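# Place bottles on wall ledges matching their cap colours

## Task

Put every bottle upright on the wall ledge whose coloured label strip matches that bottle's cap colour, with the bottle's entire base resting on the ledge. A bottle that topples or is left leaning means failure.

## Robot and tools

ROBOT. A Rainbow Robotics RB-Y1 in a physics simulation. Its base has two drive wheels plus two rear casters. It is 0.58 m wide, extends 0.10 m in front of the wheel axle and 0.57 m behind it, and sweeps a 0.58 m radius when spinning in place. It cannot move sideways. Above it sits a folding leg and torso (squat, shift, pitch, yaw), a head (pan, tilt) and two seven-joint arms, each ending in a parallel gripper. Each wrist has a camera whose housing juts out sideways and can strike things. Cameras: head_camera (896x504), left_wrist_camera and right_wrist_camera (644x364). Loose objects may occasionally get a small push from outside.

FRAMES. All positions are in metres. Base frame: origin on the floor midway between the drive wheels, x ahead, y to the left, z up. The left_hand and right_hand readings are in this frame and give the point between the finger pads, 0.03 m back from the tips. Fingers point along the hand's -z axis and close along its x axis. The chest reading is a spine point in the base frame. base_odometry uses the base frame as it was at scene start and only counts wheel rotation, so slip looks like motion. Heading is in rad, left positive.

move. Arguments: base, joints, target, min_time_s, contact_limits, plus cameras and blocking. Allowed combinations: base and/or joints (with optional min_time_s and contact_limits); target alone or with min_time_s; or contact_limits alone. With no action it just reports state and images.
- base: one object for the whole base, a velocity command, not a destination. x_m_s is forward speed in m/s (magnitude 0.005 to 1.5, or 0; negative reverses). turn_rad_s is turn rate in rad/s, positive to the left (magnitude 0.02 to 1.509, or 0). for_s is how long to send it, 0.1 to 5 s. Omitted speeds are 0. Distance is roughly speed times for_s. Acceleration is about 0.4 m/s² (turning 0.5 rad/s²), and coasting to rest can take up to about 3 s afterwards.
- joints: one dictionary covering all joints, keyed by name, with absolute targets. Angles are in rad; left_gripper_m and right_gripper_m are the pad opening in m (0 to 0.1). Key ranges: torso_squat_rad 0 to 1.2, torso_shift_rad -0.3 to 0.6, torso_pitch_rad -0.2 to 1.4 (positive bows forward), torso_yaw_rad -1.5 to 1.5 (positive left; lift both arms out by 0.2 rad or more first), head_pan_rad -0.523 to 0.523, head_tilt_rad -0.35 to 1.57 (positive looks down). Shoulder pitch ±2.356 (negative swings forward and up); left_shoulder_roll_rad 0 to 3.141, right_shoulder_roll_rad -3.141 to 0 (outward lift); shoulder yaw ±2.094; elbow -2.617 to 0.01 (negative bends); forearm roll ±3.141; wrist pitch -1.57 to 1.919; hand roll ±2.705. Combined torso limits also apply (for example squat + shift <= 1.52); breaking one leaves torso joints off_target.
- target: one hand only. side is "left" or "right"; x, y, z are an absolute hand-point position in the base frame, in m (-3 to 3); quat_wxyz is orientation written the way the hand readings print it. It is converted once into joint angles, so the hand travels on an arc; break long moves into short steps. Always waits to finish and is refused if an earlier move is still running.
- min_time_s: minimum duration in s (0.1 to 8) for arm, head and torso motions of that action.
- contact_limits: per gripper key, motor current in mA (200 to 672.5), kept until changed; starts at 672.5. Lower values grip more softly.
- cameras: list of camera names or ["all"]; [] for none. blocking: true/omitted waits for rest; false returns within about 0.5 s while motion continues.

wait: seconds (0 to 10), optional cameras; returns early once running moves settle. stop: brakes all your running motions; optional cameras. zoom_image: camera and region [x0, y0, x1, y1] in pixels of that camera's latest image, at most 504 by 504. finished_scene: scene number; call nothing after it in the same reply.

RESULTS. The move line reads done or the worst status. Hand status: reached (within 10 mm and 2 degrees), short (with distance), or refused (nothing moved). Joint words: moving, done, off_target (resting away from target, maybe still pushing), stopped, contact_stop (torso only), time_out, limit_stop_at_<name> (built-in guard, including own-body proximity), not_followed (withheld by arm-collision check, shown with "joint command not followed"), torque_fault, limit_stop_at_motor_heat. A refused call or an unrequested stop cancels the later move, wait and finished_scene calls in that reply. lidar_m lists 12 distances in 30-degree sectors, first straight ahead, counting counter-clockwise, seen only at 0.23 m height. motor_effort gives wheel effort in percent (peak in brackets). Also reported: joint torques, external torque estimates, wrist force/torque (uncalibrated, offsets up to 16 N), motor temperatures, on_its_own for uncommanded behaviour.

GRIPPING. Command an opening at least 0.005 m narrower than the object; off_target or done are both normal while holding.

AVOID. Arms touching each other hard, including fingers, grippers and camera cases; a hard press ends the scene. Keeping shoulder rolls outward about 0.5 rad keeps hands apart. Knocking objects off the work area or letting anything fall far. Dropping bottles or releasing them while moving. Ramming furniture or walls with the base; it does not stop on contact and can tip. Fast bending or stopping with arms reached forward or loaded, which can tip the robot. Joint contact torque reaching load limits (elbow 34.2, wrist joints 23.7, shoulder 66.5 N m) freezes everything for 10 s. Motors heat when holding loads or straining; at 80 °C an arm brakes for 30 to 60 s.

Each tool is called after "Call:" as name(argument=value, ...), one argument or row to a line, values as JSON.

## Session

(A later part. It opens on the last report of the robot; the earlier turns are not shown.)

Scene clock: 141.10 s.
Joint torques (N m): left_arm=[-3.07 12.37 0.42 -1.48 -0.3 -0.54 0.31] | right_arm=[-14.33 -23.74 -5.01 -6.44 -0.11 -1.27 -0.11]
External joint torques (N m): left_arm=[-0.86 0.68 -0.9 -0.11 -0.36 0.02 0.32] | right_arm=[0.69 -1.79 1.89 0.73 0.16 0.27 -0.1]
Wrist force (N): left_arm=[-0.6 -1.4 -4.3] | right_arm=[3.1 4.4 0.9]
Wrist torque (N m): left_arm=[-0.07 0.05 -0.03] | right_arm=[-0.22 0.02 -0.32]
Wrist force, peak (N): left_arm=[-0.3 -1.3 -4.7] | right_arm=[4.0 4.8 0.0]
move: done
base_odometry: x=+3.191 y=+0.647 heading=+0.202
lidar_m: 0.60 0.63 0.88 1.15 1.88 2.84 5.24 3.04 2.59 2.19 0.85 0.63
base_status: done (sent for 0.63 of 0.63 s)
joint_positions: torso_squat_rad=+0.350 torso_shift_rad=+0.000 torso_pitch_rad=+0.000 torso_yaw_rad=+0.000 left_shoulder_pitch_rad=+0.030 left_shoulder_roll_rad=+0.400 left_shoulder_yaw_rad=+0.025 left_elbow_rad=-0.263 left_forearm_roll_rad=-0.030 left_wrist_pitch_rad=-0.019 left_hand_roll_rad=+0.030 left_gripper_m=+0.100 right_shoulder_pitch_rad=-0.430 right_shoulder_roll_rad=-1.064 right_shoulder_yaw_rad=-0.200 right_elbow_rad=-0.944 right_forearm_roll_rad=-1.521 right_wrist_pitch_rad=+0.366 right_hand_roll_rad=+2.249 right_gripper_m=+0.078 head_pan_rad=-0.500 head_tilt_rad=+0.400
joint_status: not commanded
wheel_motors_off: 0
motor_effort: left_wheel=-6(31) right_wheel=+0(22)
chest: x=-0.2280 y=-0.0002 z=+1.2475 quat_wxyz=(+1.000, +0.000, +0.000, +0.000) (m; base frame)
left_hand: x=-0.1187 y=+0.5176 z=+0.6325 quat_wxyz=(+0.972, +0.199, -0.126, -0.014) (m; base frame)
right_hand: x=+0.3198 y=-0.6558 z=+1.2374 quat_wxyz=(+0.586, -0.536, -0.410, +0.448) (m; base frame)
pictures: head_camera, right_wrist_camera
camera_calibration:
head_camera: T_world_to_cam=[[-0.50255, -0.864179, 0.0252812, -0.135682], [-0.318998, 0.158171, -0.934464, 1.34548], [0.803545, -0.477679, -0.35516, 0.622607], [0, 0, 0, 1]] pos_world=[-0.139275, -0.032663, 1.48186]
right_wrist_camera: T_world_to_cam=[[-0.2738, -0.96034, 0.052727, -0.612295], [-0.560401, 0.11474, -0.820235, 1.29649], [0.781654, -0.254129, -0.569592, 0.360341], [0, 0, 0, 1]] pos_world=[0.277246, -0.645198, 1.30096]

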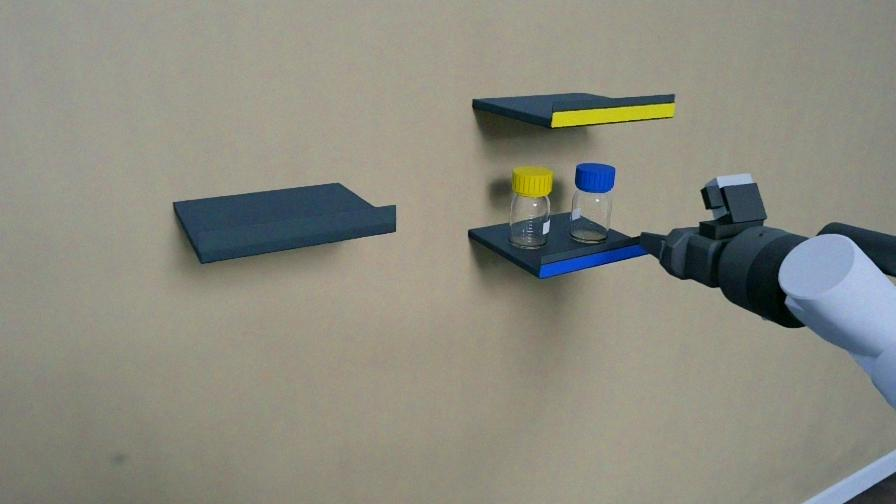

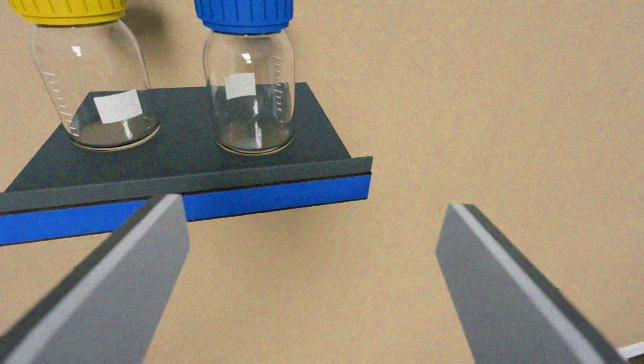

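Call:
move(
  target={"side": "right", "x": 0.32, "y": -0.5645, "z": 1.238, "quat_wxyz": [0.58492, -0.53597, -0.41126, 0.44882]},
  min_time_s=0.8,
  cameras=["right_wrist_camera", "head_camera"],
)

Scene clock: 144.90 s.
Joint torques (N m): left_arm=[-2.26 12.39 0.92 -1.36 -0.1 -0.68 0.3] | right_arm=[-13.64 -20.54 -7.32 -6.99 0.17 -1.85 0.02]
External joint torques (N m): left_arm=[-0.05 0.7 -0.4 0.01 -0.16 -0.12 0.31] | right_arm=[0.91 -2.04 -0.15 0.84 -0.04 0.12 0.03]
Wrist force (N): left_arm=[-0.6 -1.3 -4.1] | right_arm=[3.2 3.8 -0.1]
Wrist torque (N m): left_arm=[-0.09 0.05 -0.05] | right_arm=[-0.17 0.06 -0.15]
Wrist force, peak (N): left_arm=[-0.5 -1.3 -4.7] | right_arm=[3.2 6.5 -1.2]
move: done
base_odometry: x=+3.191 y=+0.647 heading=+0.202
lidar_m: 0.60 0.64 0.89 1.15 1.89 2.84 5.23 3.04 2.59 2.19 0.85 0.62
base_status: not commanded
joint_positions: torso_squat_rad=+0.350 torso_shift_rad=+0.000 torso_pitch_rad=+0.000 torso_yaw_rad=+0.000 left_shoulder_pitch_rad=+0.030 left_shoulder_roll_rad=+0.400 left_shoulder_yaw_rad=+0.025 left_elbow_rad=-0.263 left_forearm_roll_rad=-0.030 left_wrist_pitch_rad=-0.019 left_hand_roll_rad=+0.030 left_gripper_m=+0.100 right_shoulder_pitch_rad=-0.290 right_shoulder_roll_rad=-0.856 right_shoulder_yaw_rad=-0.335 right_elbow_rad=-1.456 right_forearm_roll_rad=-0.677 right_wrist_pitch_rad=+0.523 right_hand_roll_rad=+1.520 right_gripper_m=+0.078 head_pan_rad=-0.500 head_tilt_rad=+0.400
joint_status: all done
wheel_motors_off: 0
motor_effort: left_wheel=-8(9) right_wheel=+1(2)
chest: x=-0.2280 y=-0.0002 z=+1.2475 quat_wxyz=(+1.000, +0.000, +0.000, +0.000) (m; base frame)
left_hand: x=-0.1186 y=+0.5176 z=+0.6325 quat_wxyz=(+0.972, +0.199, -0.126, -0.014) (m; base frame)
right_hand: x=+0.3201 y=-0.5644 z=+1.2379 quat_wxyz=(+0.585, -0.536, -0.411, +0.449) (m; base frame)
right_hand_status: reached (checked arc, planned for 0.8 s): 0 mm and 0.0 deg off.
pictures: head_camera, right_wrist_camera
camera_calibration:
head_camera: T_world_to_cam=[[-0.502481, -0.86422, 0.0252497, -0.135627], [-0.31901, 0.158179, -0.934458, 1.34547], [0.803583, -0.477602, -0.355177, 0.622641], [0, 0, 0, 1]] pos_world=[-0.139275, -0.032663, 1.48186]
right_wrist_camera: T_world_to_cam=[[-0.269675, -0.96151, 0.0526781, -0.526425], [-0.560115, 0.112127, -0.820792, 1.28562], [0.783292, -0.250852, -0.568794, 0.383981], [0, 0, 0, 1]] pos_world=[0.27736, -0.553992, 1.30136]

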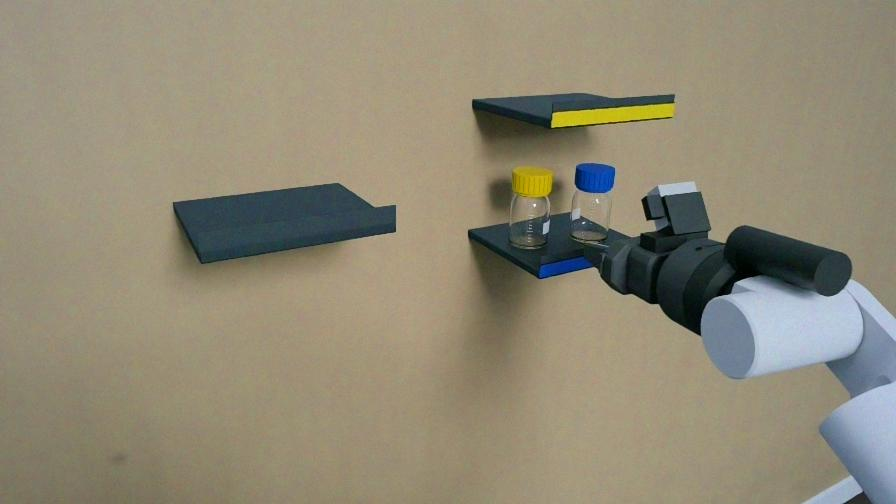

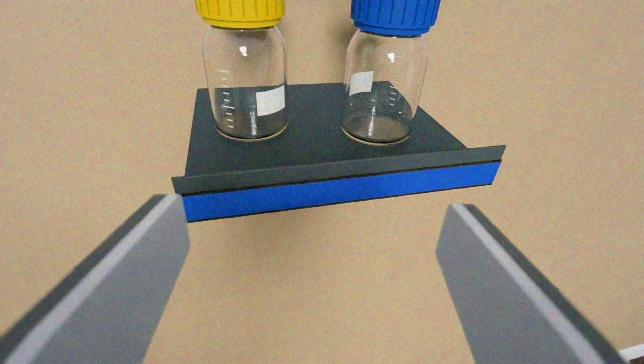

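Call:
move(
  base={"x_m_s": 0.3, "for_s": 0.55},
  cameras=["right_wrist_camera"],
)

Scene clock: 148.67 s.
Joint torques (N m): left_arm=[-2.03 12.32 0.64 -1.14 -0.22 -0.64 0.17] | right_arm=[-14.29 -20.24 -6.93 -7.11 -0.07 -2.06 0.09]
External joint torques (N m): left_arm=[0.19 0.63 -0.68 0.22 -0.29 -0.09 0.18] | right_arm=[0.26 -1.74 0.24 0.72 -0.29 -0.08 0.1]
Wrist force (N): left_arm=[-0.4 -1.0 -4.3] | right_arm=[3.7 5.3 0.1]
Wrist torque (N m): left_arm=[-0.12 0.06 -0.05] | right_arm=[-0.34 0.17 -0.17]
Wrist force, peak (N): left_arm=[-0.5 -1.3 -4.7] | right_arm=[3.3 5.6 -0.7]
move: done
base_odometry: x=+3.317 y=+0.672 heading=+0.203
lidar_m: 0.48 0.50 0.69 1.14 1.94 2.47 5.36 3.12 2.61 1.74 0.67 0.49
base_status: done (sent for 0.57 of 0.57 s)
joint_positions: torso_squat_rad=+0.350 torso_shift_rad=+0.000 torso_pitch_rad=+0.000 torso_yaw_rad=+0.000 left_shoulder_pitch_rad=+0.030 left_shoulder_roll_rad=+0.400 left_shoulder_yaw_rad=+0.025 left_elbow_rad=-0.263 left_forearm_roll_rad=-0.030 left_wrist_pitch_rad=-0.019 left_hand_roll_rad=+0.030 left_gripper_m=+0.100 right_shoulder_pitch_rad=-0.290 right_shoulder_roll_rad=-0.856 right_shoulder_yaw_rad=-0.335 right_elbow_rad=-1.456 right_forearm_roll_rad=-0.677 right_wrist_pitch_rad=+0.523 right_hand_roll_rad=+1.520 right_gripper_m=+0.078 head_pan_rad=-0.500 head_tilt_rad=+0.400
joint_status: not commanded
wheel_motors_off: 0
motor_effort: left_wheel=+2(30) right_wheel=-4(24)
chest: x=-0.2280 y=-0.0002 z=+1.2475 quat_wxyz=(+1.000, +0.000, +0.000, +0.000) (m; base frame)
left_hand: x=-0.1185 y=+0.5175 z=+0.6325 quat_wxyz=(+0.972, +0.199, -0.126, -0.014) (m; base frame)
right_hand: x=+0.3201 y=-0.5645 z=+1.2379 quat_wxyz=(+0.585, -0.536, -0.411, +0.449) (m; base frame)
pictures: right_wrist_camera
camera_calibration:
right_wrist_camera: T_world_to_cam=[[-0.269803, -0.961473, 0.0526918, -0.52636], [-0.560197, 0.112221, -0.820723, 1.28566], [0.783189, -0.250951, -0.568892, 0.384005], [0, 0, 0, 1]] pos_world=[0.27746, -0.553992, 1.30136]

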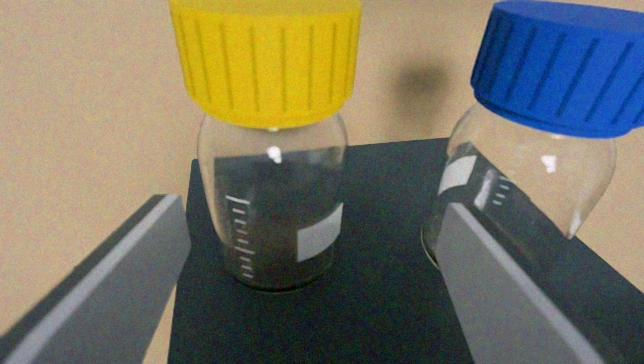

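Call:
move(
  target={"side": "right", "x": 0.32, "y": -0.56, "z": 1.238, "quat_wxyz": [0.58492, -0.53597, -0.41126, 0.44882]},
  min_time_s=0.3,
)

Call:
move(
  base={"x_m_s": 0.3, "for_s": 0.333},
  cameras=["right_wrist_camera"],
)

Scene clock: 150.67 s.
Joint torques (N m): left_arm=[-1.97 12.43 0.99 -1.33 -0.16 -0.6 0.34] | right_arm=[-13.32 -19.11 -7.5 -7.67 0.34 -1.5 -0.29]
External joint torques (N m): left_arm=[0.25 0.74 -0.33 0.04 -0.22 -0.04 0.35] | right_arm=[1.24 -0.82 -0.42 0.2 0.11 0.47 -0.29]
Wrist force (N): left_arm=[-0.3 -1.5 -4.1] | right_arm=[2.7 5.2 0.4]
Wrist torque (N m): left_arm=[-0.05 0.06 -0.04] | right_arm=[-0.31 0.00 -0.14]
Wrist force, peak (N): left_arm=[-0.4 -1.3 -4.7] | right_arm=[3.6 5.2 0.4]
move: done
base_odometry: x=+3.317 y=+0.672 heading=+0.203
lidar_m: 0.47 0.50 0.70 1.13 1.93 2.46 5.36 3.13 2.61 1.73 0.66 0.49
base_status: not commanded
joint_positions: torso_squat_rad=+0.350 torso_shift_rad=+0.000 torso_pitch_rad=+0.000 torso_yaw_rad=+0.000 left_shoulder_pitch_rad=+0.030 left_shoulder_roll_rad=+0.400 left_shoulder_yaw_rad=+0.025 left_elbow_rad=-0.263 left_forearm_roll_rad=-0.030 left_wrist_pitch_rad=-0.019 left_hand_roll_rad=+0.030 left_gripper_m=+0.100 right_shoulder_pitch_rad=-0.289 right_shoulder_roll_rad=-0.843 right_shoulder_yaw_rad=-0.339 right_elbow_rad=-1.475 right_forearm_roll_rad=-0.654 right_wrist_pitch_rad=+0.535 right_hand_roll_rad=+1.508 right_gripper_m=+0.078 head_pan_rad=-0.500 head_tilt_rad=+0.400
joint_status: all done
wheel_motors_off: 0
motor_effort: left_wheel=+2(3) right_wheel=-4(5)
chest: x=-0.2280 y=-0.0002 z=+1.2475 quat_wxyz=(+1.000, +0.000, +0.000, +0.000) (m; base frame)
left_hand: x=-0.1185 y=+0.5175 z=+0.6325 quat_wxyz=(+0.972, +0.199, -0.126, -0.014) (m; base frame)
right_hand: x=+0.3201 y=-0.5601 z=+1.2381 quat_wxyz=(+0.585, -0.536, -0.411, +0.449) (m; base frame)
right_hand_status: reached (checked arc, planned for 0.3 s): 0 mm and 0.0 deg off.
pictures: none

Scene clock: 152.10 s.
Joint torques (N m): left_arm=[-1.76 12.49 0.87 -1.15 -0.17 -0.64 0.22] | right_arm=[-13.37 -19.62 -7.08 -6.97 0.41 -1.78 -0.07]
External joint torques (N m): left_arm=[0.45 0.8 -0.46 0.22 -0.23 -0.09 0.23] | right_arm=[1.19 -1.33 0.01 0.9 0.18 0.19 -0.06]
Wrist force (N): left_arm=[-0.5 -1.4 -4.3] | right_arm=[3.4 4.6 -0.1]
Wrist torque (N m): left_arm=[-0.06 0.04 -0.04] | right_arm=[-0.30 0.06 -0.08]
Wrist force, peak (N): left_arm=[-0.5 -1.7 -4.5] | right_arm=[4.1 4.7 -0.2]
move: done
base_odometry: x=+3.360 y=+0.681 heading=+0.203
lidar_m: 0.43 0.45 0.64 1.13 1.95 2.51 5.41 3.17 2.60 1.59 0.61 0.45
base_status: done (sent for 0.33 of 0.33 s)
joint_positions: torso_squat_rad=+0.350 torso_shift_rad=+0.000 torso_pitch_rad=+0.000 torso_yaw_rad=+0.000 left_shoulder_pitch_rad=+0.030 left_shoulder_roll_rad=+0.400 left_shoulder_yaw_rad=+0.025 left_elbow_rad=-0.263 left_forearm_roll_rad=-0.030 left_wrist_pitch_rad=-0.019 left_hand_roll_rad=+0.030 left_gripper_m=+0.100 right_shoulder_pitch_rad=-0.289 right_shoulder_roll_rad=-0.843 right_shoulder_yaw_rad=-0.339 right_elbow_rad=-1.475 right_forearm_roll_rad=-0.654 right_wrist_pitch_rad=+0.535 right_hand_roll_rad=+1.508 right_gripper_m=+0.078 head_pan_rad=-0.500 head_tilt_rad=+0.400
joint_status: not commanded
wheel_motors_off: 0
motor_effort: left_wheel=+3(30) right_wheel=-4(17)
chest: x=-0.2280 y=-0.0002 z=+1.2475 quat_wxyz=(+1.000, +0.000, +0.000, +0.000) (m; base frame)
left_hand: x=-0.1185 y=+0.5175 z=+0.6325 quat_wxyz=(+0.972, +0.199, -0.126, -0.014) (m; base frame)
right_hand: x=+0.3201 y=-0.5601 z=+1.2381 quat_wxyz=(+0.585, -0.536, -0.411, +0.449) (m; base frame)
pictures: right_wrist_camera
camera_calibration:
right_wrist_camera: T_world_to_cam=[[-0.26967, -0.961503, 0.0528312, -0.522402], [-0.559903, 0.111925, -0.820964, 1.28534], [0.783446, -0.25097, -0.56853, 0.384749], [0, 0, 0, 1]] pos_world=[0.277361, -0.549593, 1.30156]

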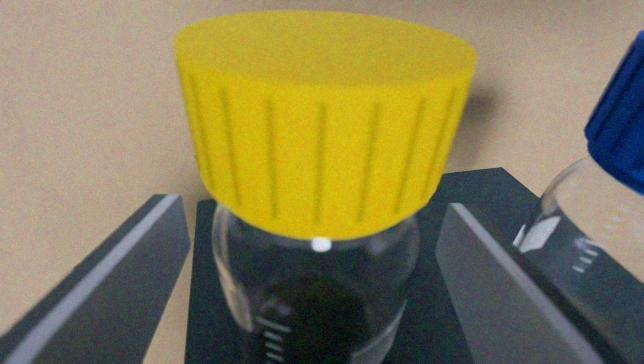

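Call:
move(
  base={"x_m_s": 0.3, "for_s": 0.133},
)

Call:
move(
  joints={"right_gripper_m": 0.045},
  cameras=["right_wrist_camera"],
)

Scene clock: 154.83 s.
Joint torques (N m): left_arm=[-2.25 12.61 0.87 -1.38 -0.09 -0.6 0.2] | right_arm=[-13.8 -19.5 -6.74 -7.35 0.3 -1.71 -0.15]
External joint torques (N m): left_arm=[-0.04 0.92 -0.45 -0.01 -0.15 -0.05 0.21] | right_arm=[0.76 -1.21 0.34 0.52 0.07 0.26 -0.14]
Wrist force (N): left_arm=[-0.4 -1.1 -4.6] | right_arm=[3.0 5.0 0.0]
Wrist torque (N m): left_arm=[-0.10 0.07 -0.03] | right_arm=[-0.32 0.09 -0.13]
Wrist force, peak (N): left_arm=[-0.2 -1.2 -4.8] | right_arm=[3.0 5.6 -0.5]
move: done
base_odometry: x=+3.367 y=+0.683 heading=+0.204
lidar_m: 0.42 0.45 0.63 1.13 1.95 2.51 5.41 3.17 2.61 1.56 0.60 0.44
base_status: done (sent for 0.13 of 0.13 s)
joint_positions: torso_squat_rad=+0.350 torso_shift_rad=+0.000 torso_pitch_rad=+0.000 torso_yaw_rad=+0.000 left_shoulder_pitch_rad=+0.030 left_shoulder_roll_rad=+0.400 left_shoulder_yaw_rad=+0.025 left_elbow_rad=-0.263 left_forearm_roll_rad=-0.030 left_wrist_pitch_rad=-0.019 left_hand_roll_rad=+0.030 left_gripper_m=+0.100 right_shoulder_pitch_rad=-0.289 right_shoulder_roll_rad=-0.843 right_shoulder_yaw_rad=-0.339 right_elbow_rad=-1.475 right_forearm_roll_rad=-0.654 right_wrist_pitch_rad=+0.535 right_hand_roll_rad=+1.508 right_gripper_m=+0.078 head_pan_rad=-0.500 head_tilt_rad=+0.400
joint_status: not commanded
wheel_motors_off: 0
motor_effort: left_wheel=+4(27) right_wheel=-2(17)
chest: x=-0.2280 y=-0.0002 z=+1.2475 quat_wxyz=(+1.000, +0.000, +0.000, +0.000) (m; base frame)
left_hand: x=-0.1185 y=+0.5176 z=+0.6325 quat_wxyz=(+0.972, +0.199, -0.126, -0.014) (m; base frame)
right_hand: x=+0.3201 y=-0.5601 z=+1.2381 quat_wxyz=(+0.585, -0.536, -0.412, +0.449) (m; base frame)
pictures: none

Scene clock: 155.70 s.
Joint torques (N m): left_arm=[-1.93 12.89 0.82 -1.42 -0.08 -0.63 0.27] | right_arm=[-13.89 -19.85 -6.39 -7.28 0.26 -1.61 -0.23]
External joint torques (N m): left_arm=[0.28 1.2 -0.5 -0.05 -0.14 -0.07 0.28] | right_arm=[0.67 -1.56 0.69 0.59 0.03 0.36 -0.22]
Wrist force (N): left_arm=[-0.5 -1.5 -4.4] | right_arm=[3.2 3.7 0.4]
Wrist torque (N m): left_arm=[-0.05 0.05 -0.03] | right_arm=[-0.18 0.02 -0.07]
Wrist force, peak (N): left_arm=[-0.1 -1.2 -4.7] | right_arm=[3.7 5.0 0.8]
move: off_target
base_odometry: x=+3.367 y=+0.683 heading=+0.204
lidar_m: 0.42 0.45 0.62 1.13 1.96 2.51 5.42 3.16 2.61 1.56 0.60 0.44
base_status: not commanded
joint_positions: torso_squat_rad=+0.350 torso_shift_rad=+0.000 torso_pitch_rad=+0.000 torso_yaw_rad=+0.000 left_shoulder_pitch_rad=+0.030 left_shoulder_roll_rad=+0.400 left_shoulder_yaw_rad=+0.025 left_elbow_rad=-0.263 left_forearm_roll_rad=-0.030 left_wrist_pitch_rad=-0.019 left_hand_roll_rad=+0.030 left_gripper_m=+0.100 right_shoulder_pitch_rad=-0.289 right_shoulder_roll_rad=-0.843 right_shoulder_yaw_rad=-0.339 right_elbow_rad=-1.475 right_forearm_roll_rad=-0.654 right_wrist_pitch_rad=+0.535 right_hand_roll_rad=+1.508 right_gripper_m=+0.055 head_pan_rad=-0.500 head_tilt_rad=+0.400
joint_status: right_gripper_m off_target (ended at +0.055, target +0.045)
wheel_motors_off: 0
motor_effort: left_wheel=+3(4) right_wheel=-2(4)
chest: x=-0.2280 y=-0.0002 z=+1.2475 quat_wxyz=(+1.000, +0.000, +0.000, +0.000) (m; base frame)
left_hand: x=-0.1185 y=+0.5176 z=+0.6325 quat_wxyz=(+0.972, +0.199, -0.126, -0.014) (m; base frame)
right_hand: x=+0.3201 y=-0.5601 z=+1.2381 quat_wxyz=(+0.585, -0.536, -0.412, +0.449) (m; base frame)
pictures: right_wrist_camera
camera_calibration:
right_wrist_camera: T_world_to_cam=[[-0.269718, -0.961495, 0.0527148, -0.522233], [-0.559827, 0.11203, -0.821001, 1.28543], [0.783484, -0.25095, -0.568487, 0.384693], [0, 0, 0, 1]] pos_world=[0.277361, -0.549593, 1.30156]

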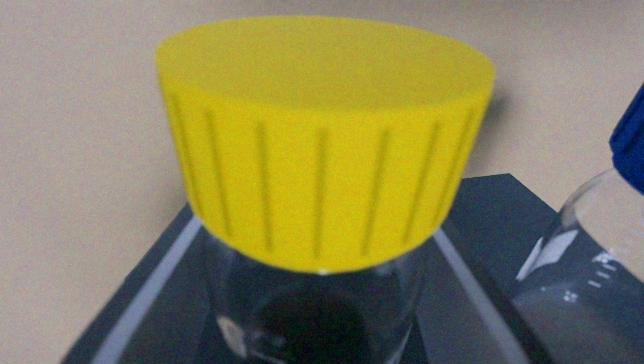

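Call:
move(
  target={"side": "right", "x": 0.32, "y": -0.5601, "z": 1.2605, "quat_wxyz": [0.58492, -0.53597, -0.41126, 0.44882]},
  min_time_s=0.4,
)

Call:
move(
  base={"x_m_s": -0.3, "for_s": 0.8},
  cameras=["right_wrist_camera"],
)

Scene clock: 157.57 s.
Joint torques (N m): left_arm=[-2.14 12.46 0.87 -1.25 -0.1 -0.55 0.2] | right_arm=[-16.22 -20.83 -7.05 -7.6 0.18 -2.14 -0.23]
External joint torques (N m): left_arm=[0.08 0.77 -0.45 0.12 -0.16 0.01 0.21] | right_arm=[-1.54 -2.39 0.07 0.04 -0.08 -0.17 -0.22]
Wrist force (N): left_arm=[-0.5 -1.4 -4.4] | right_arm=[3.5 5.7 -0.2]
Wrist torque (N m): left_arm=[-0.08 0.04 -0.03] | right_arm=[-0.22 0.10 -0.11]
Wrist force, peak (N): left_arm=[-0.4 -1.2 -4.7] | right_arm=[2.4 7.1 -0.5]
move: done
base_odometry: x=+3.367 y=+0.683 heading=+0.204
lidar_m: 0.42 0.44 0.62 1.13 1.96 2.51 5.41 3.17 2.62 1.56 0.60 0.44
base_status: not commanded
joint_positions: torso_squat_rad=+0.350 torso_shift_rad=+0.000 torso_pitch_rad=+0.000 torso_yaw_rad=+0.000 left_shoulder_pitch_rad=+0.030 left_shoulder_roll_rad=+0.400 left_shoulder_yaw_rad=+0.025 left_elbow_rad=-0.263 left_forearm_roll_rad=-0.030 left_wrist_pitch_rad=-0.019 left_hand_roll_rad=+0.030 left_gripper_m=+0.100 right_shoulder_pitch_rad=-0.313 right_shoulder_roll_rad=-0.871 right_shoulder_yaw_rad=-0.351 right_elbow_rad=-1.496 right_forearm_roll_rad=-0.655 right_wrist_pitch_rad=+0.589 right_hand_roll_rad=+1.489 right_gripper_m=+0.055 head_pan_rad=-0.500 head_tilt_rad=+0.400
joint_status: all done
wheel_motors_off: 0
motor_effort: left_wheel=+3(4) right_wheel=-2(3)
chest: x=-0.2280 y=-0.0002 z=+1.2475 quat_wxyz=(+1.000, +0.000, +0.000, +0.000) (m; base frame)
left_hand: x=-0.1185 y=+0.5176 z=+0.6325 quat_wxyz=(+0.972, +0.199, -0.126, -0.014) (m; base frame)
right_hand: x=+0.3197 y=-0.5600 z=+1.2599 quat_wxyz=(+0.584, -0.536, -0.412, +0.449) (m; base frame)
right_hand_status: reached (checked arc, planned for 0.4 s): 1 mm and 0.1 deg off.
pictures: none

Scene clock: 160.00 s.
Joint torques (N m): left_arm=[-2.6 12.6 0.8 -1.38 -0.06 -0.59 0.18] | right_arm=[-15.47 -21.03 -7.08 -7.62 0 -1.9 -0.2]
External joint torques (N m): left_arm=[-0.38 0.91 -0.52 -0.01 -0.12 -0.04 0.19] | right_arm=[-0.79 -2.59 0.03 0.02 -0.25 0.07 -0.19]
Wrist force (N): left_arm=[-0.7 -1.4 -4.3] | right_arm=[3.1 6.3 -0.2]
Wrist torque (N m): left_arm=[-0.07 0.02 -0.03] | right_arm=[-0.26 0.00 -0.09]
Wrist force, peak (N): left_arm=[-0.3 -1.6 -4.6] | right_arm=[3.8 6.8 -1.2]
move: done
base_odometry: x=+3.132 y=+0.634 heading=+0.204
lidar_m: 0.67 0.70 0.97 1.17 1.86 2.79 5.17 2.99 2.57 2.40 0.93 0.68
base_status: done (sent for 0.8 of 0.8 s)
joint_positions: torso_squat_rad=+0.350 torso_shift_rad=+0.000 torso_pitch_rad=+0.000 torso_yaw_rad=+0.000 left_shoulder_pitch_rad=+0.030 left_shoulder_roll_rad=+0.400 left_shoulder_yaw_rad=+0.025 left_elbow_rad=-0.263 left_forearm_roll_rad=-0.030 left_wrist_pitch_rad=-0.019 left_hand_roll_rad=+0.030 left_gripper_m=+0.100 right_shoulder_pitch_rad=-0.313 right_shoulder_roll_rad=-0.871 right_shoulder_yaw_rad=-0.351 right_elbow_rad=-1.496 right_forearm_roll_rad=-0.655 right_wrist_pitch_rad=+0.589 right_hand_roll_rad=+1.489 right_gripper_m=+0.055 head_pan_rad=-0.500 head_tilt_rad=+0.400
joint_status: not commanded
wheel_motors_off: 0
motor_effort: left_wheel=+6(33) right_wheel=-3(21)
chest: x=-0.2280 y=-0.0002 z=+1.2475 quat_wxyz=(+1.000, +0.000, +0.000, +0.000) (m; base frame)
left_hand: x=-0.1187 y=+0.5176 z=+0.6325 quat_wxyz=(+0.972, +0.199, -0.126, -0.014) (m; base frame)
right_hand: x=+0.3196 y=-0.5600 z=+1.2599 quat_wxyz=(+0.584, -0.536, -0.412, +0.449) (m; base frame)
pictures: right_wrist_camera
camera_calibration:
right_wrist_camera: T_world_to_cam=[[-0.269678, -0.961484, 0.0531218, -0.523965], [-0.559095, 0.111423, -0.821583, 1.30327], [0.78402, -0.251263, -0.567609, 0.396021], [0, 0, 0, 1]] pos_world=[0.276863, -0.549494, 1.32336]

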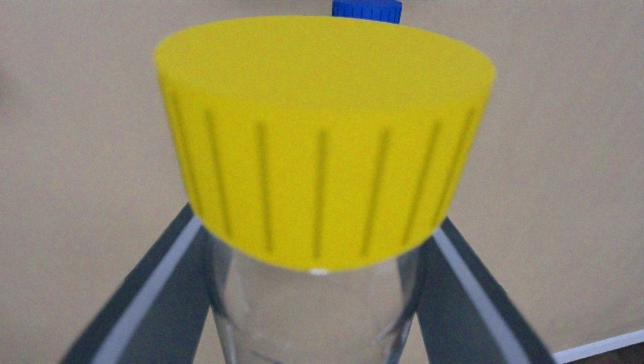

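Call:
move(
  target={"side": "right", "x": 0.32, "y": -0.6165, "z": 1.46, "quat_wxyz": [0.58492, -0.53597, -0.41126, 0.44882]},
  min_time_s=1.0,
  cameras=["right_wrist_camera", "head_camera"],
)

Scene clock: 161.80 s.
Joint torques (N m): left_arm=[-2.46 12.25 1.1 -1.33 -0.19 -0.63 0.17] | right_arm=[-17.09 -19.36 -2.99 -6.43 -0.07 -2.05 -0.14]
External joint torques (N m): left_arm=[-0.24 0.56 -0.22 0.04 -0.25 -0.08 0.18] | right_arm=[-0.56 -1.77 2.06 0.55 0.04 -0.1 -0.14]
Wrist force (N): left_arm=[-0.5 -1.4 -4.2] | right_arm=[2.7 5.9 -0.2]
Wrist torque (N m): left_arm=[-0.06 0.04 -0.04] | right_arm=[-0.17 0.07 -0.28]
Wrist force, peak (N): left_arm=[-0.8 -1.3 -4.8] | right_arm=[3.4 7.2 -0.7]
move: done
base_odometry: x=+3.132 y=+0.634 heading=+0.204
lidar_m: 0.66 0.70 0.97 1.17 1.86 2.79 5.17 2.99 2.58 2.40 0.92 0.69
base_status: not commanded
joint_positions: torso_squat_rad=+0.350 torso_shift_rad=+0.000 torso_pitch_rad=+0.000 torso_yaw_rad=+0.000 left_shoulder_pitch_rad=+0.030 left_shoulder_roll_rad=+0.400 left_shoulder_yaw_rad=+0.025 left_elbow_rad=-0.263 left_forearm_roll_rad=-0.030 left_wrist_pitch_rad=-0.019 left_hand_roll_rad=+0.030 left_gripper_m=+0.100 right_shoulder_pitch_rad=-0.885 right_shoulder_roll_rad=-1.221 right_shoulder_yaw_rad=-0.248 right_elbow_rad=-1.038 right_forearm_roll_rad=-0.949 right_wrist_pitch_rad=+0.861 right_hand_roll_rad=+1.740 right_gripper_m=+0.055 head_pan_rad=-0.500 head_tilt_rad=+0.400
joint_status: all done
wheel_motors_off: 0
motor_effort: left_wheel=+6(7) right_wheel=-3(5)
chest: x=-0.2280 y=-0.0002 z=+1.2475 quat_wxyz=(+1.000, +0.000, +0.000, +0.000) (m; base frame)
left_hand: x=-0.1186 y=+0.5176 z=+0.6325 quat_wxyz=(+0.972, +0.199, -0.126, -0.014) (m; base frame)
right_hand: x=+0.3199 y=-0.6165 z=+1.4601 quat_wxyz=(+0.585, -0.536, -0.411, +0.448) (m; base frame)
right_hand_status: reached (checked arc, planned for 1.0 s): 0 mm and 0.1 deg off.
pictures: head_camera, right_wrist_camera
camera_calibration:
head_camera: T_world_to_cam=[[-0.502479, -0.864221, 0.0252482, -0.135575], [-0.319085, 0.158224, -0.934425, 1.34544], [0.803555, -0.477585, -0.355264, 0.622686], [0, 0, 0, 1]] pos_world=[-0.139175, -0.0326632, 1.48186]
right_wrist_camera: T_world_to_cam=[[-0.271068, -0.961128, 0.0524868, -0.587277], [-0.559439, 0.112937, -0.821142, 1.47455], [0.783295, -0.251948, -0.568306, 0.496073], [0, 0, 0, 1]] pos_world=[0.277157, -0.605994, 1.52356]

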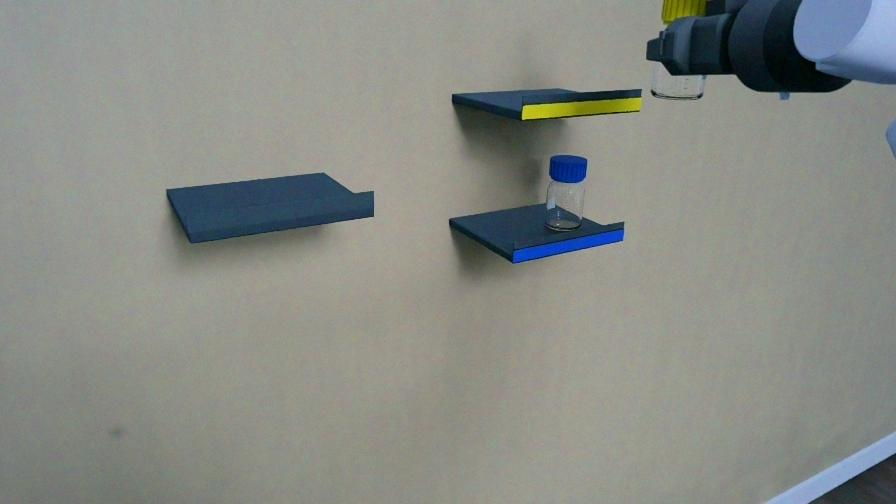

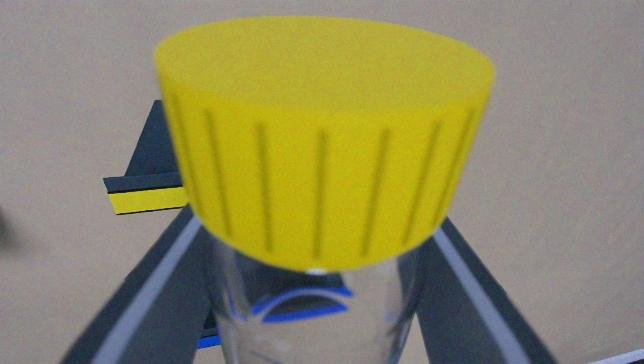

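Call:
move(
  base={"x_m_s": 0.3, "for_s": 0.767},
  cameras=["head_camera", "right_wrist_camera"],
)

Scene clock: 168.30 s.
Joint torques (N m): left_arm=[-1.38 12.15 0.66 -1.33 -0.19 -0.52 0.3] | right_arm=[-16.84 -20.22 -3.96 -6.87 0.04 -2.2 -0.03]
External joint torques (N m): left_arm=[0.84 0.46 -0.66 0.04 -0.26 0.04 0.31] | right_arm=[-0.3 -2.62 1.09 0.11 0.15 -0.25 -0.02]
Wrist force (N): left_arm=[-0.5 -1.3 -4.4] | right_arm=[3.2 6.0 -0.8]
Wrist torque (N m): left_arm=[-0.09 0.04 -0.03] | right_arm=[-0.16 0.10 -0.30]
Wrist force, peak (N): left_arm=[-0.5 -1.4 -4.6] | right_arm=[3.9 6.8 -0.6]
move: done
base_odometry: x=+3.358 y=+0.681 heading=+0.205
lidar_m: 0.43 0.45 0.63 1.13 1.95 2.50 5.41 3.16 2.62 1.59 0.61 0.45
base_status: done (sent for 0.77 of 0.77 s)
joint_positions: torso_squat_rad=+0.350 torso_shift_rad=+0.000 torso_pitch_rad=+0.000 torso_yaw_rad=+0.000 left_shoulder_pitch_rad=+0.030 left_shoulder_roll_rad=+0.400 left_shoulder_yaw_rad=+0.025 left_elbow_rad=-0.263 left_forearm_roll_rad=-0.030 left_wrist_pitch_rad=-0.019 left_hand_roll_rad=+0.030 left_gripper_m=+0.100 right_shoulder_pitch_rad=-0.885 right_shoulder_roll_rad=-1.221 right_shoulder_yaw_rad=-0.248 right_elbow_rad=-1.038 right_forearm_roll_rad=-0.949 right_wrist_pitch_rad=+0.861 right_hand_roll_rad=+1.740 right_gripper_m=+0.055 head_pan_rad=-0.500 head_tilt_rad=+0.400
joint_status: not commanded
wheel_motors_off: 0
motor_effort: left_wheel=+0(27) right_wheel=-4(32)
chest: x=-0.2279 y=-0.0002 z=+1.2475 quat_wxyz=(+1.000, +0.000, +0.000, +0.000) (m; base frame)
left_hand: x=-0.1185 y=+0.5176 z=+0.6325 quat_wxyz=(+0.972, +0.199, -0.126, -0.014) (m; base frame)
right_hand: x=+0.3201 y=-0.6164 z=+1.4598 quat_wxyz=(+0.585, -0.536, -0.411, +0.449) (m; base frame)
pictures: head_camera, right_wrist_camera
camera_calibration:
head_camera: T_world_to_cam=[[-0.502484, -0.864214, 0.02536, -0.13569], [-0.319238, 0.158197, -0.934377, 1.34538], [0.803491, -0.477606, -0.355381, 0.622769], [0, 0, 0, 1]] pos_world=[-0.139074, -0.0326631, 1.48186]
right_wrist_camera: T_world_to_cam=[[-0.270801, -0.961206, 0.0524413, -0.587135], [-0.559842, 0.11294, -0.820866, 1.47415], [0.783099, -0.25165, -0.568707, 0.49654], [0, 0, 0, 1]] pos_world=[0.277457, -0.605894, 1.52326]

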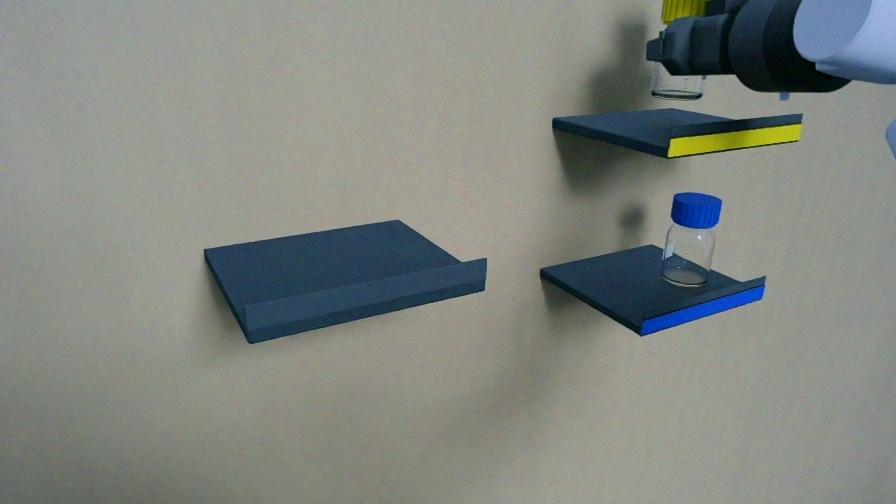

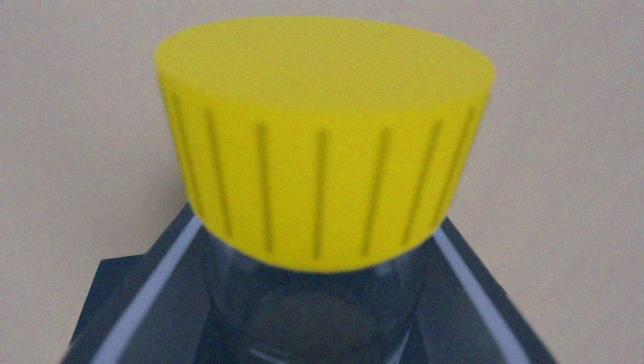

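Call:
move(
  target={"side": "right", "x": 0.32, "y": -0.6165, "z": 1.4345, "quat_wxyz": [0.58492, -0.53597, -0.41126, 0.44882]},
  min_time_s=0.5,
)

Call:
move(
  target={"side": "right", "x": 0.32, "y": -0.6165, "z": 1.432, "quat_wxyz": [0.58492, -0.53597, -0.41126, 0.44882]},
  min_time_s=0.3,
  cameras=["head_camera", "right_wrist_camera"],
)

Scene clock: 170.00 s.
Joint torques (N m): left_arm=[-2.01 12.87 1.09 -1.37 -0.11 -0.58 0.17] | right_arm=[-16.21 -21.06 -7.2 -6.97 -0.15 -2.38 -0.05]
External joint torques (N m): left_arm=[0.2 1.18 -0.23 -0.01 -0.17 -0.03 0.18] | right_arm=[0.07 -2.29 -1.64 -0.04 -0.08 -0.43 -0.05]
Wrist force (N): left_arm=[-0.5 -1.2 -4.4] | right_arm=[2.9 5.8 0.3]
Wrist torque (N m): left_arm=[-0.09 0.04 -0.03] | right_arm=[-0.15 0.05 -0.11]
Wrist force, peak (N): left_arm=[-0.5 -1.5 -4.6] | right_arm=[2.2 7.6 -0.1]
move: done
base_odometry: x=+3.358 y=+0.681 heading=+0.205
lidar_m: 0.43 0.45 0.64 1.13 1.94 2.51 5.40 3.16 2.61 1.58 0.61 0.45
base_status: not commanded
joint_positions: torso_squat_rad=+0.350 torso_shift_rad=+0.000 torso_pitch_rad=+0.000 torso_yaw_rad=+0.000 left_shoulder_pitch_rad=+0.030 left_shoulder_roll_rad=+0.400 left_shoulder_yaw_rad=+0.025 left_elbow_rad=-0.263 left_forearm_roll_rad=-0.030 left_wrist_pitch_rad=-0.019 left_hand_roll_rad=+0.030 left_gripper_m=+0.100 right_shoulder_pitch_rad=-0.778 right_shoulder_roll_rad=-1.196 right_shoulder_yaw_rad=-0.287 right_elbow_rad=-1.103 right_forearm_roll_rad=-0.951 right_wrist_pitch_rad=+0.825 right_hand_roll_rad=+1.720 right_gripper_m=+0.055 head_pan_rad=-0.500 head_tilt_rad=+0.400
joint_status: all done
wheel_motors_off: 0
motor_effort: left_wheel=+1(1) right_wheel=-4(5)
chest: x=-0.2279 y=-0.0003 z=+1.2475 quat_wxyz=(+1.000, +0.000, +0.000, +0.000) (m; base frame)
left_hand: x=-0.1186 y=+0.5176 z=+0.6326 quat_wxyz=(+0.972, +0.199, -0.126, -0.014) (m; base frame)
right_hand: x=+0.3201 y=-0.6166 z=+1.4342 quat_wxyz=(+0.585, -0.536, -0.411, +0.449) (m; base frame)
right_hand_status: reached (checked arc, planned for 0.5 s): 0 mm and 0.1 deg off.
pictures: none

Scene clock: 170.63 s.
Joint torques (N m): left_arm=[-2.24 12.28 0.76 -1.23 0.02 -0.67 0.3] | right_arm=[-16.02 -20.23 -6.38 -7.06 0 -2.28 -0.16]
External joint torques (N m): left_arm=[-0.03 0.59 -0.56 0.13 -0.05 -0.12 0.31] | right_arm=[0.23 -1.38 -0.78 -0.14 0.06 -0.32 -0.15]
Wrist force (N): left_arm=[-0.6 -1.6 -4.5] | right_arm=[3.1 5.7 -0.4]
Wrist torque (N m): left_arm=[-0.06 0.02 -0.04] | right_arm=[-0.19 0.10 -0.13]
Wrist force, peak (N): left_arm=[-0.7 -1.3 -4.6] | right_arm=[3.4 6.9 0.2]
move: done
base_odometry: x=+3.358 y=+0.681 heading=+0.205
lidar_m: 0.43 0.45 0.64 1.13 1.95 2.50 5.41 3.16 2.62 1.59 0.60 0.45
base_status: not commanded
joint_positions: torso_squat_rad=+0.350 torso_shift_rad=+0.000 torso_pitch_rad=+0.000 torso_yaw_rad=+0.000 left_shoulder_pitch_rad=+0.030 left_shoulder_roll_rad=+0.400 left_shoulder_yaw_rad=+0.025 left_elbow_rad=-0.263 left_forearm_roll_rad=-0.030 left_wrist_pitch_rad=-0.019 left_hand_roll_rad=+0.030 left_gripper_m=+0.100 right_shoulder_pitch_rad=-0.769 right_shoulder_roll_rad=-1.193 right_shoulder_yaw_rad=-0.291 right_elbow_rad=-1.109 right_forearm_roll_rad=-0.950 right_wrist_pitch_rad=+0.821 right_hand_roll_rad=+1.718 right_gripper_m=+0.055 head_pan_rad=-0.500 head_tilt_rad=+0.400
joint_status: all done
wheel_motors_off: 0
motor_effort: left_wheel=+1(2) right_wheel=-5(5)
chest: x=-0.2279 y=-0.0003 z=+1.2475 quat_wxyz=(+1.000, +0.000, +0.000, +0.000) (m; base frame)
left_hand: x=-0.1186 y=+0.5176 z=+0.6326 quat_wxyz=(+0.972, +0.199, -0.126, -0.014) (m; base frame)
right_hand: x=+0.3201 y=-0.6165 z=+1.4319 quat_wxyz=(+0.585, -0.536, -0.411, +0.449) (m; base frame)
right_hand_status: reached (checked arc, planned for 0.3 s): 0 mm and 0.0 deg off.
pictures: head_camera, right_wrist_camera
camera_calibration:
head_camera: T_world_to_cam=[[-0.502512, -0.864201, 0.0252817, -0.135664], [-0.319195, 0.158269, -0.93438, 1.34541], [0.80349, -0.477606, -0.355381, 0.62272], [0, 0, 0, 1]] pos_world=[-0.139074, -0.0327633, 1.48186]
right_wrist_camera: T_world_to_cam=[[-0.270255, -0.961328, 0.0530118, -0.586846], [-0.56052, 0.112332, -0.820487, 1.45052], [0.782803, -0.251455, -0.569202, 0.481587], [0, 0, 0, 1]] pos_world=[0.277457, -0.605994, 1.49536]

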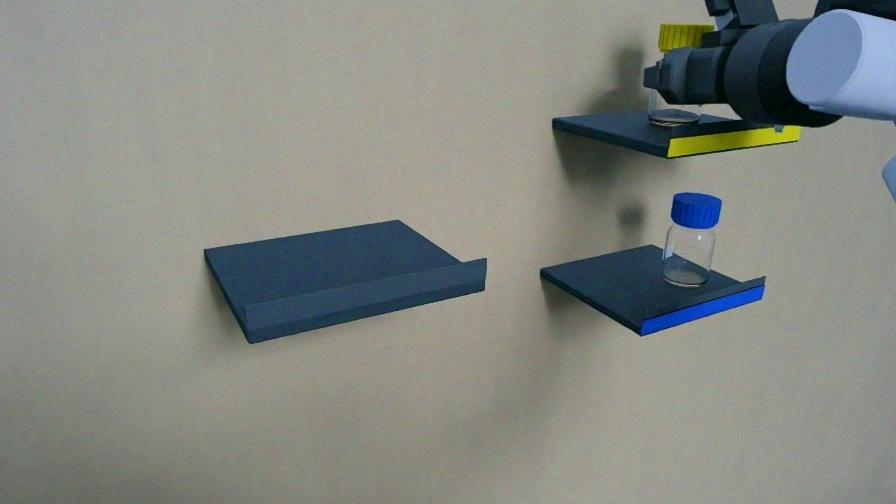

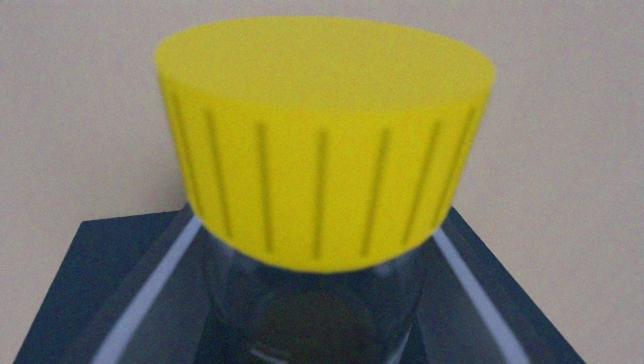

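Call:
move(
  target={"side": "right", "x": 0.32, "y": -0.6165, "z": 1.43, "quat_wxyz": [0.58492, -0.53597, -0.41126, 0.44882]},
  min_time_s=0.3,
)

Call:
move(
  target={"side": "right", "x": 0.32, "y": -0.6165, "z": 1.4285, "quat_wxyz": [0.58492, -0.53597, -0.41126, 0.44882]},
  min_time_s=0.3,
)

Scene clock: 172.13 s.
Joint torques (N m): left_arm=[-1.89 12.48 0.35 -1.39 -0.03 -0.54 0.26] | right_arm=[-14 -19.19 -6.05 -6.51 0.09 -1.77 -0.14]
External joint torques (N m): left_arm=[0.32 0.79 -0.97 -0.03 -0.09 0.01 0.27] | right_arm=[2.23 -0.26 -0.43 0.41 0.16 0.19 -0.13]
Wrist force (N): left_arm=[-0.7 -1.1 -4.3] | right_arm=[1.8 3.2 0.4]
Wrist torque (N m): left_arm=[-0.11 0.04 -0.02] | right_arm=[-0.32 0.04 -0.14]
Wrist force, peak (N): left_arm=[-0.6 -1.4 -4.6] | right_arm=[3.0 7.0 0.0]
move: done
base_odometry: x=+3.358 y=+0.681 heading=+0.205
lidar_m: 0.43 0.46 0.63 1.12 1.94 2.50 5.40 3.16 2.62 1.59 0.61 0.45
base_status: not commanded
joint_positions: torso_squat_rad=+0.350 torso_shift_rad=+0.000 torso_pitch_rad=+0.000 torso_yaw_rad=+0.000 left_shoulder_pitch_rad=+0.030 left_shoulder_roll_rad=+0.400 left_shoulder_yaw_rad=+0.025 left_elbow_rad=-0.263 left_forearm_roll_rad=-0.030 left_wrist_pitch_rad=-0.019 left_hand_roll_rad=+0.030 left_gripper_m=+0.100 right_shoulder_pitch_rad=-0.761 right_shoulder_roll_rad=-1.191 right_shoulder_yaw_rad=-0.294 right_elbow_rad=-1.114 right_forearm_roll_rad=-0.950 right_wrist_pitch_rad=+0.818 right_hand_roll_rad=+1.716 right_gripper_m=+0.055 head_pan_rad=-0.500 head_tilt_rad=+0.400
joint_status: all done
wheel_motors_off: 0
motor_effort: left_wheel=+1(1) right_wheel=-5(6)
chest: x=-0.2279 y=-0.0003 z=+1.2475 quat_wxyz=(+1.000, +0.000, +0.000, +0.000) (m; base frame)
left_hand: x=-0.1186 y=+0.5176 z=+0.6326 quat_wxyz=(+0.972, +0.199, -0.126, -0.014) (m; base frame)
right_hand: x=+0.3199 y=-0.6165 z=+1.4304 quat_wxyz=(+0.585, -0.536, -0.411, +0.449) (m; base frame)
right_hand_status: reached (checked arc, planned for 0.3 s): 0 mm and 0.0 deg off.
pictures: none

Scene clock: 172.77 s.
Joint torques (N m): left_arm=[-2.39 12 0.91 -1.04 -0.03 -0.57 0.19] | right_arm=[-11.81 -17.37 -4.47 -5.26 0 -0.31 -0.2]
External joint torques (N m): left_arm=[-0.18 0.31 -0.41 0.32 -0.09 -0.02 0.2] | right_arm=[4.4 1.6 1.18 1.66 0.06 1.64 -0.19]
Wrist force (N): left_arm=[-0.5 -0.9 -4.3] | right_arm=[1.5 -2.3 -3.1]
Wrist torque (N m): left_arm=[-0.13 0.05 -0.04] | right_arm=[-0.41 0.11 -0.12]
Wrist force, peak (N): left_arm=[-0.6 -1.6 -4.6] | right_arm=[1.1 -3.6 -3.2]
move: done
base_odometry: x=+3.358 y=+0.681 heading=+0.205
lidar_m: 0.43 0.45 0.64 1.13 1.95 2.50 5.40 3.15 2.61 1.59 0.62 0.45
base_status: not commanded
joint_positions: torso_squat_rad=+0.350 torso_shift_rad=+0.000 torso_pitch_rad=+0.000 torso_yaw_rad=+0.000 left_shoulder_pitch_rad=+0.030 left_shoulder_roll_rad=+0.400 left_shoulder_yaw_rad=+0.025 left_elbow_rad=-0.263 left_forearm_roll_rad=-0.030 left_wrist_pitch_rad=-0.019 left_hand_roll_rad=+0.030 left_gripper_m=+0.100 right_shoulder_pitch_rad=-0.756 right_shoulder_roll_rad=-1.190 right_shoulder_yaw_rad=-0.296 right_elbow_rad=-1.117 right_forearm_roll_rad=-0.950 right_wrist_pitch_rad=+0.815 right_hand_roll_rad=+1.715 right_gripper_m=+0.055 head_pan_rad=-0.500 head_tilt_rad=+0.400
joint_status: all done
wheel_motors_off: 0
motor_effort: left_wheel=+1(1) right_wheel=-5(5)
chest: x=-0.2279 y=-0.0002 z=+1.2475 quat_wxyz=(+1.000, +0.000, +0.000, +0.000) (m; base frame)
left_hand: x=-0.1185 y=+0.5175 z=+0.6325 quat_wxyz=(+0.972, +0.199, -0.126, -0.014) (m; base frame)
right_hand: x=+0.3198 y=-0.6165 z=+1.4298 quat_wxyz=(+0.584, -0.537, -0.412, +0.449) (m; base frame)
right_hand_status: reached (checked arc, planned for 0.3 s): 1 mm and 0.1 deg off.
pictures: none

Call:
move(
  joints={"right_gripper_m": 0.09},
  cameras=["right_wrist_camera"],
)

Scene clock: 174.00 s.
Joint torques (N m): left_arm=[-1.91 12.83 0.67 -1.32 -0.1 -0.65 0.28] | right_arm=[-14.42 -20.06 -4.72 -6.19 0.05 -1.54 -0.12]
External joint torques (N m): left_arm=[0.3 1.14 -0.65 0.05 -0.16 -0.09 0.29] | right_arm=[1.79 -1.07 0.93 0.73 0.11 0.41 -0.11]
Wrist force (N): left_arm=[-0.4 -1.4 -4.3] | right_arm=[3.4 4.4 0.8]
Wrist torque (N m): left_arm=[-0.07 0.06 -0.04] | right_arm=[-0.20 0.17 -0.13]
Wrist force, peak (N): left_arm=[-0.5 -1.6 -4.6] | right_arm=[3.7 5.4 0.1]
move: done
base_odometry: x=+3.358 y=+0.681 heading=+0.205
lidar_m: 0.43 0.46 0.64 1.12 1.95 2.50 5.40 3.16 2.62 1.59 0.61 0.45
base_status: not commanded
joint_positions: torso_squat_rad=+0.350 torso_shift_rad=+0.000 torso_pitch_rad=+0.000 torso_yaw_rad=+0.000 left_shoulder_pitch_rad=+0.030 left_shoulder_roll_rad=+0.400 left_shoulder_yaw_rad=+0.025 left_elbow_rad=-0.263 left_forearm_roll_rad=-0.030 left_wrist_pitch_rad=-0.019 left_hand_roll_rad=+0.030 left_gripper_m=+0.100 right_shoulder_pitch_rad=-0.756 right_shoulder_roll_rad=-1.189 right_shoulder_yaw_rad=-0.296 right_elbow_rad=-1.117 right_forearm_roll_rad=-0.950 right_wrist_pitch_rad=+0.816 right_hand_roll_rad=+1.715 right_gripper_m=+0.090 head_pan_rad=-0.500 head_tilt_rad=+0.400
joint_status: all done
wheel_motors_off: 0
motor_effort: left_wheel=+1(1) right_wheel=-5(5)
chest: x=-0.2279 y=-0.0002 z=+1.2475 quat_wxyz=(+1.000, +0.000, +0.000, +0.000) (m; base frame)
left_hand: x=-0.1185 y=+0.5175 z=+0.6325 quat_wxyz=(+0.972, +0.199, -0.126, -0.014) (m; base frame)
right_hand: x=+0.3199 y=-0.6165 z=+1.4290 quat_wxyz=(+0.585, -0.536, -0.411, +0.449) (m; base frame)
pictures: right_wrist_camera
camera_calibration:
right_wrist_camera: T_world_to_cam=[[-0.270364, -0.961301, 0.0529487, -0.586601], [-0.559522, 0.112133, -0.821195, 1.44861], [0.783479, -0.251647, -0.568186, 0.478215], [0, 0, 0, 1]] pos_world=[0.277259, -0.605994, 1.49236]

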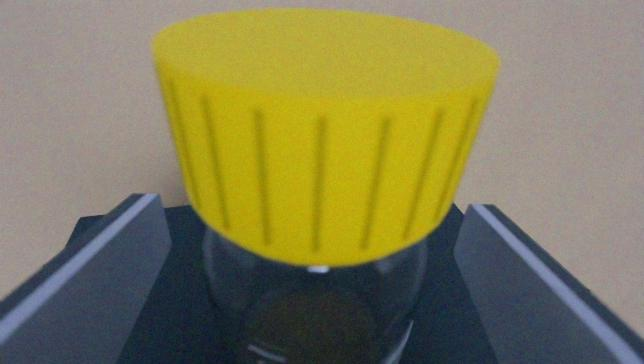

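Call:
move(
  base={"x_m_s": -0.35, "for_s": 0.9},
  joints={"head_pan_rad": -0.3, "head_tilt_rad": 0.35},
  cameras=["right_wrist_camera", "head_camera"],
)

Scene clock: 176.93 s.
Joint torques (N m): left_arm=[-3 12.3 0.85 -1.69 -0.07 -0.59 0.16] | right_arm=[-15.36 -21.33 -4.46 -6.29 -0.12 -1.51 -0.18]
External joint torques (N m): left_arm=[-0.78 0.61 -0.47 -0.33 -0.13 -0.03 0.17] | right_arm=[0.85 -2.34 1.19 0.63 -0.06 0.44 -0.17]
Wrist force (N): left_arm=[-0.7 -1.3 -4.4] | right_arm=[2.8 5.7 0.3]
Wrist torque (N m): left_arm=[-0.08 0.04 -0.03] | right_arm=[-0.37 0.07 -0.15]
Wrist force, peak (N): left_arm=[-0.6 -1.3 -4.8] | right_arm=[2.7 6.0 0.3]
move: done
base_odometry: x=+3.049 y=+0.617 heading=+0.205
lidar_m: 0.75 0.79 1.09 1.58 1.84 2.72 5.09 2.94 2.59 2.53 1.03 0.77
base_status: done (sent for 0.9 of 0.9 s)
joint_positions: torso_squat_rad=+0.350 torso_shift_rad=+0.000 torso_pitch_rad=+0.000 torso_yaw_rad=+0.000 left_shoulder_pitch_rad=+0.030 left_shoulder_roll_rad=+0.400 left_shoulder_yaw_rad=+0.025 left_elbow_rad=-0.263 left_forearm_roll_rad=-0.030 left_wrist_pitch_rad=-0.019 left_hand_roll_rad=+0.030 left_gripper_m=+0.100 right_shoulder_pitch_rad=-0.755 right_shoulder_roll_rad=-1.189 right_shoulder_yaw_rad=-0.296 right_elbow_rad=-1.117 right_forearm_roll_rad=-0.950 right_wrist_pitch_rad=+0.816 right_hand_roll_rad=+1.715 right_gripper_m=+0.090 head_pan_rad=-0.300 head_tilt_rad=+0.350
joint_status: all done
wheel_motors_off: 0
motor_effort: left_wheel=+6(33) right_wheel=-3(23)
chest: x=-0.2280 y=-0.0002 z=+1.2475 quat_wxyz=(+1.000, +0.000, +0.000, +0.000) (m; base frame)
left_hand: x=-0.1187 y=+0.5175 z=+0.6325 quat_wxyz=(+0.972, +0.199, -0.126, -0.014) (m; base frame)
right_hand: x=+0.3198 y=-0.6165 z=+1.4289 quat_wxyz=(+0.585, -0.536, -0.411, +0.449) (m; base frame)
pictures: head_camera, right_wrist_camera
camera_calibration:
head_camera: T_world_to_cam=[[-0.322073, -0.946415, 0.0238264, -0.0963914], [-0.298875, 0.0777649, -0.951118, 1.37369], [0.8983, -0.313451, -0.307906, 0.57372], [0, 0, 0, 1]] pos_world=[-0.135855, -0.0182185, 1.48549]
right_wrist_camera: T_world_to_cam=[[-0.270318, -0.961327, 0.0527202, -0.586314], [-0.559606, 0.112326, -0.821112, 1.44856], [0.783435, -0.251464, -0.568328, 0.478629], [0, 0, 0, 1]] pos_world=[0.277159, -0.605994, 1.49236]

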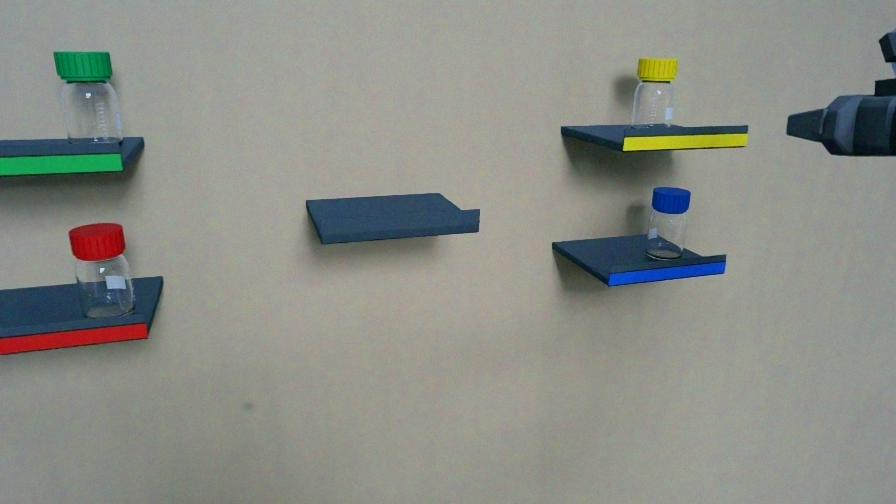

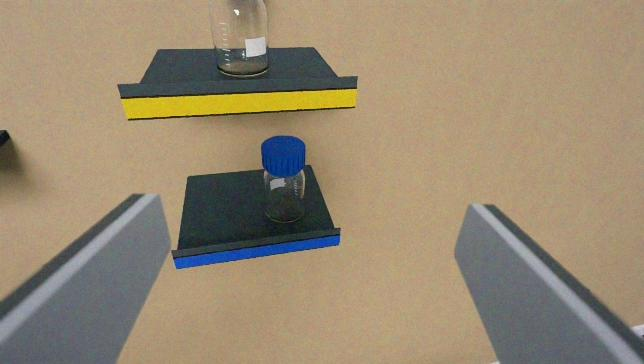

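Call:
zoom_image(
  camera="head_camera",
  region=[0, 30, 200, 200],
)

Call:
zoom_image(
  camera="head_camera",
  region=[0, 200, 200, 370],
)

Call:
zoom_image(
  camera="head_camera",
  region=[540, 40, 760, 300],
)

Scaled by 2.520 from the camera's 896x504 image, which has a finer 1280x720 frame.

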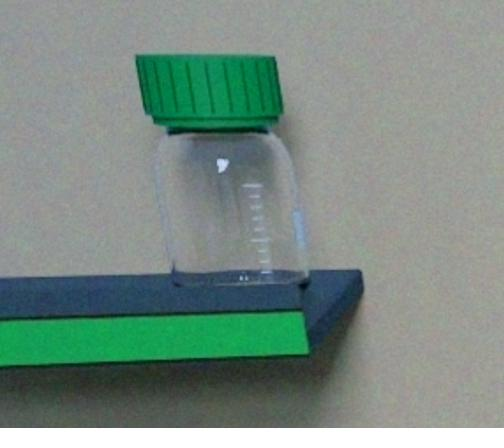

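Scaled by 2.520 from the camera's 896x504 image, which has a finer 1280x720 frame.

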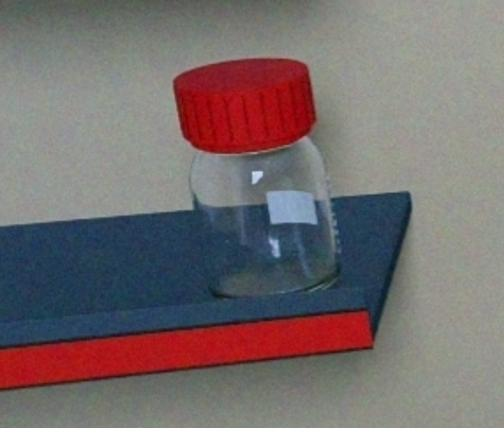

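Scaled by 1.938 from the camera's 896x504 image, which has a finer 1280x720 frame.

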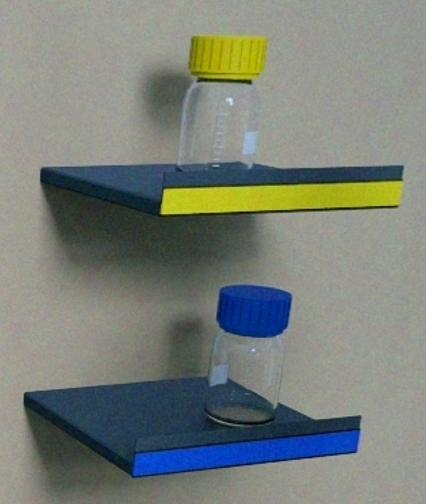

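Call:
finished_scene(
  scene=2,
)

The scene is finished: the task was done.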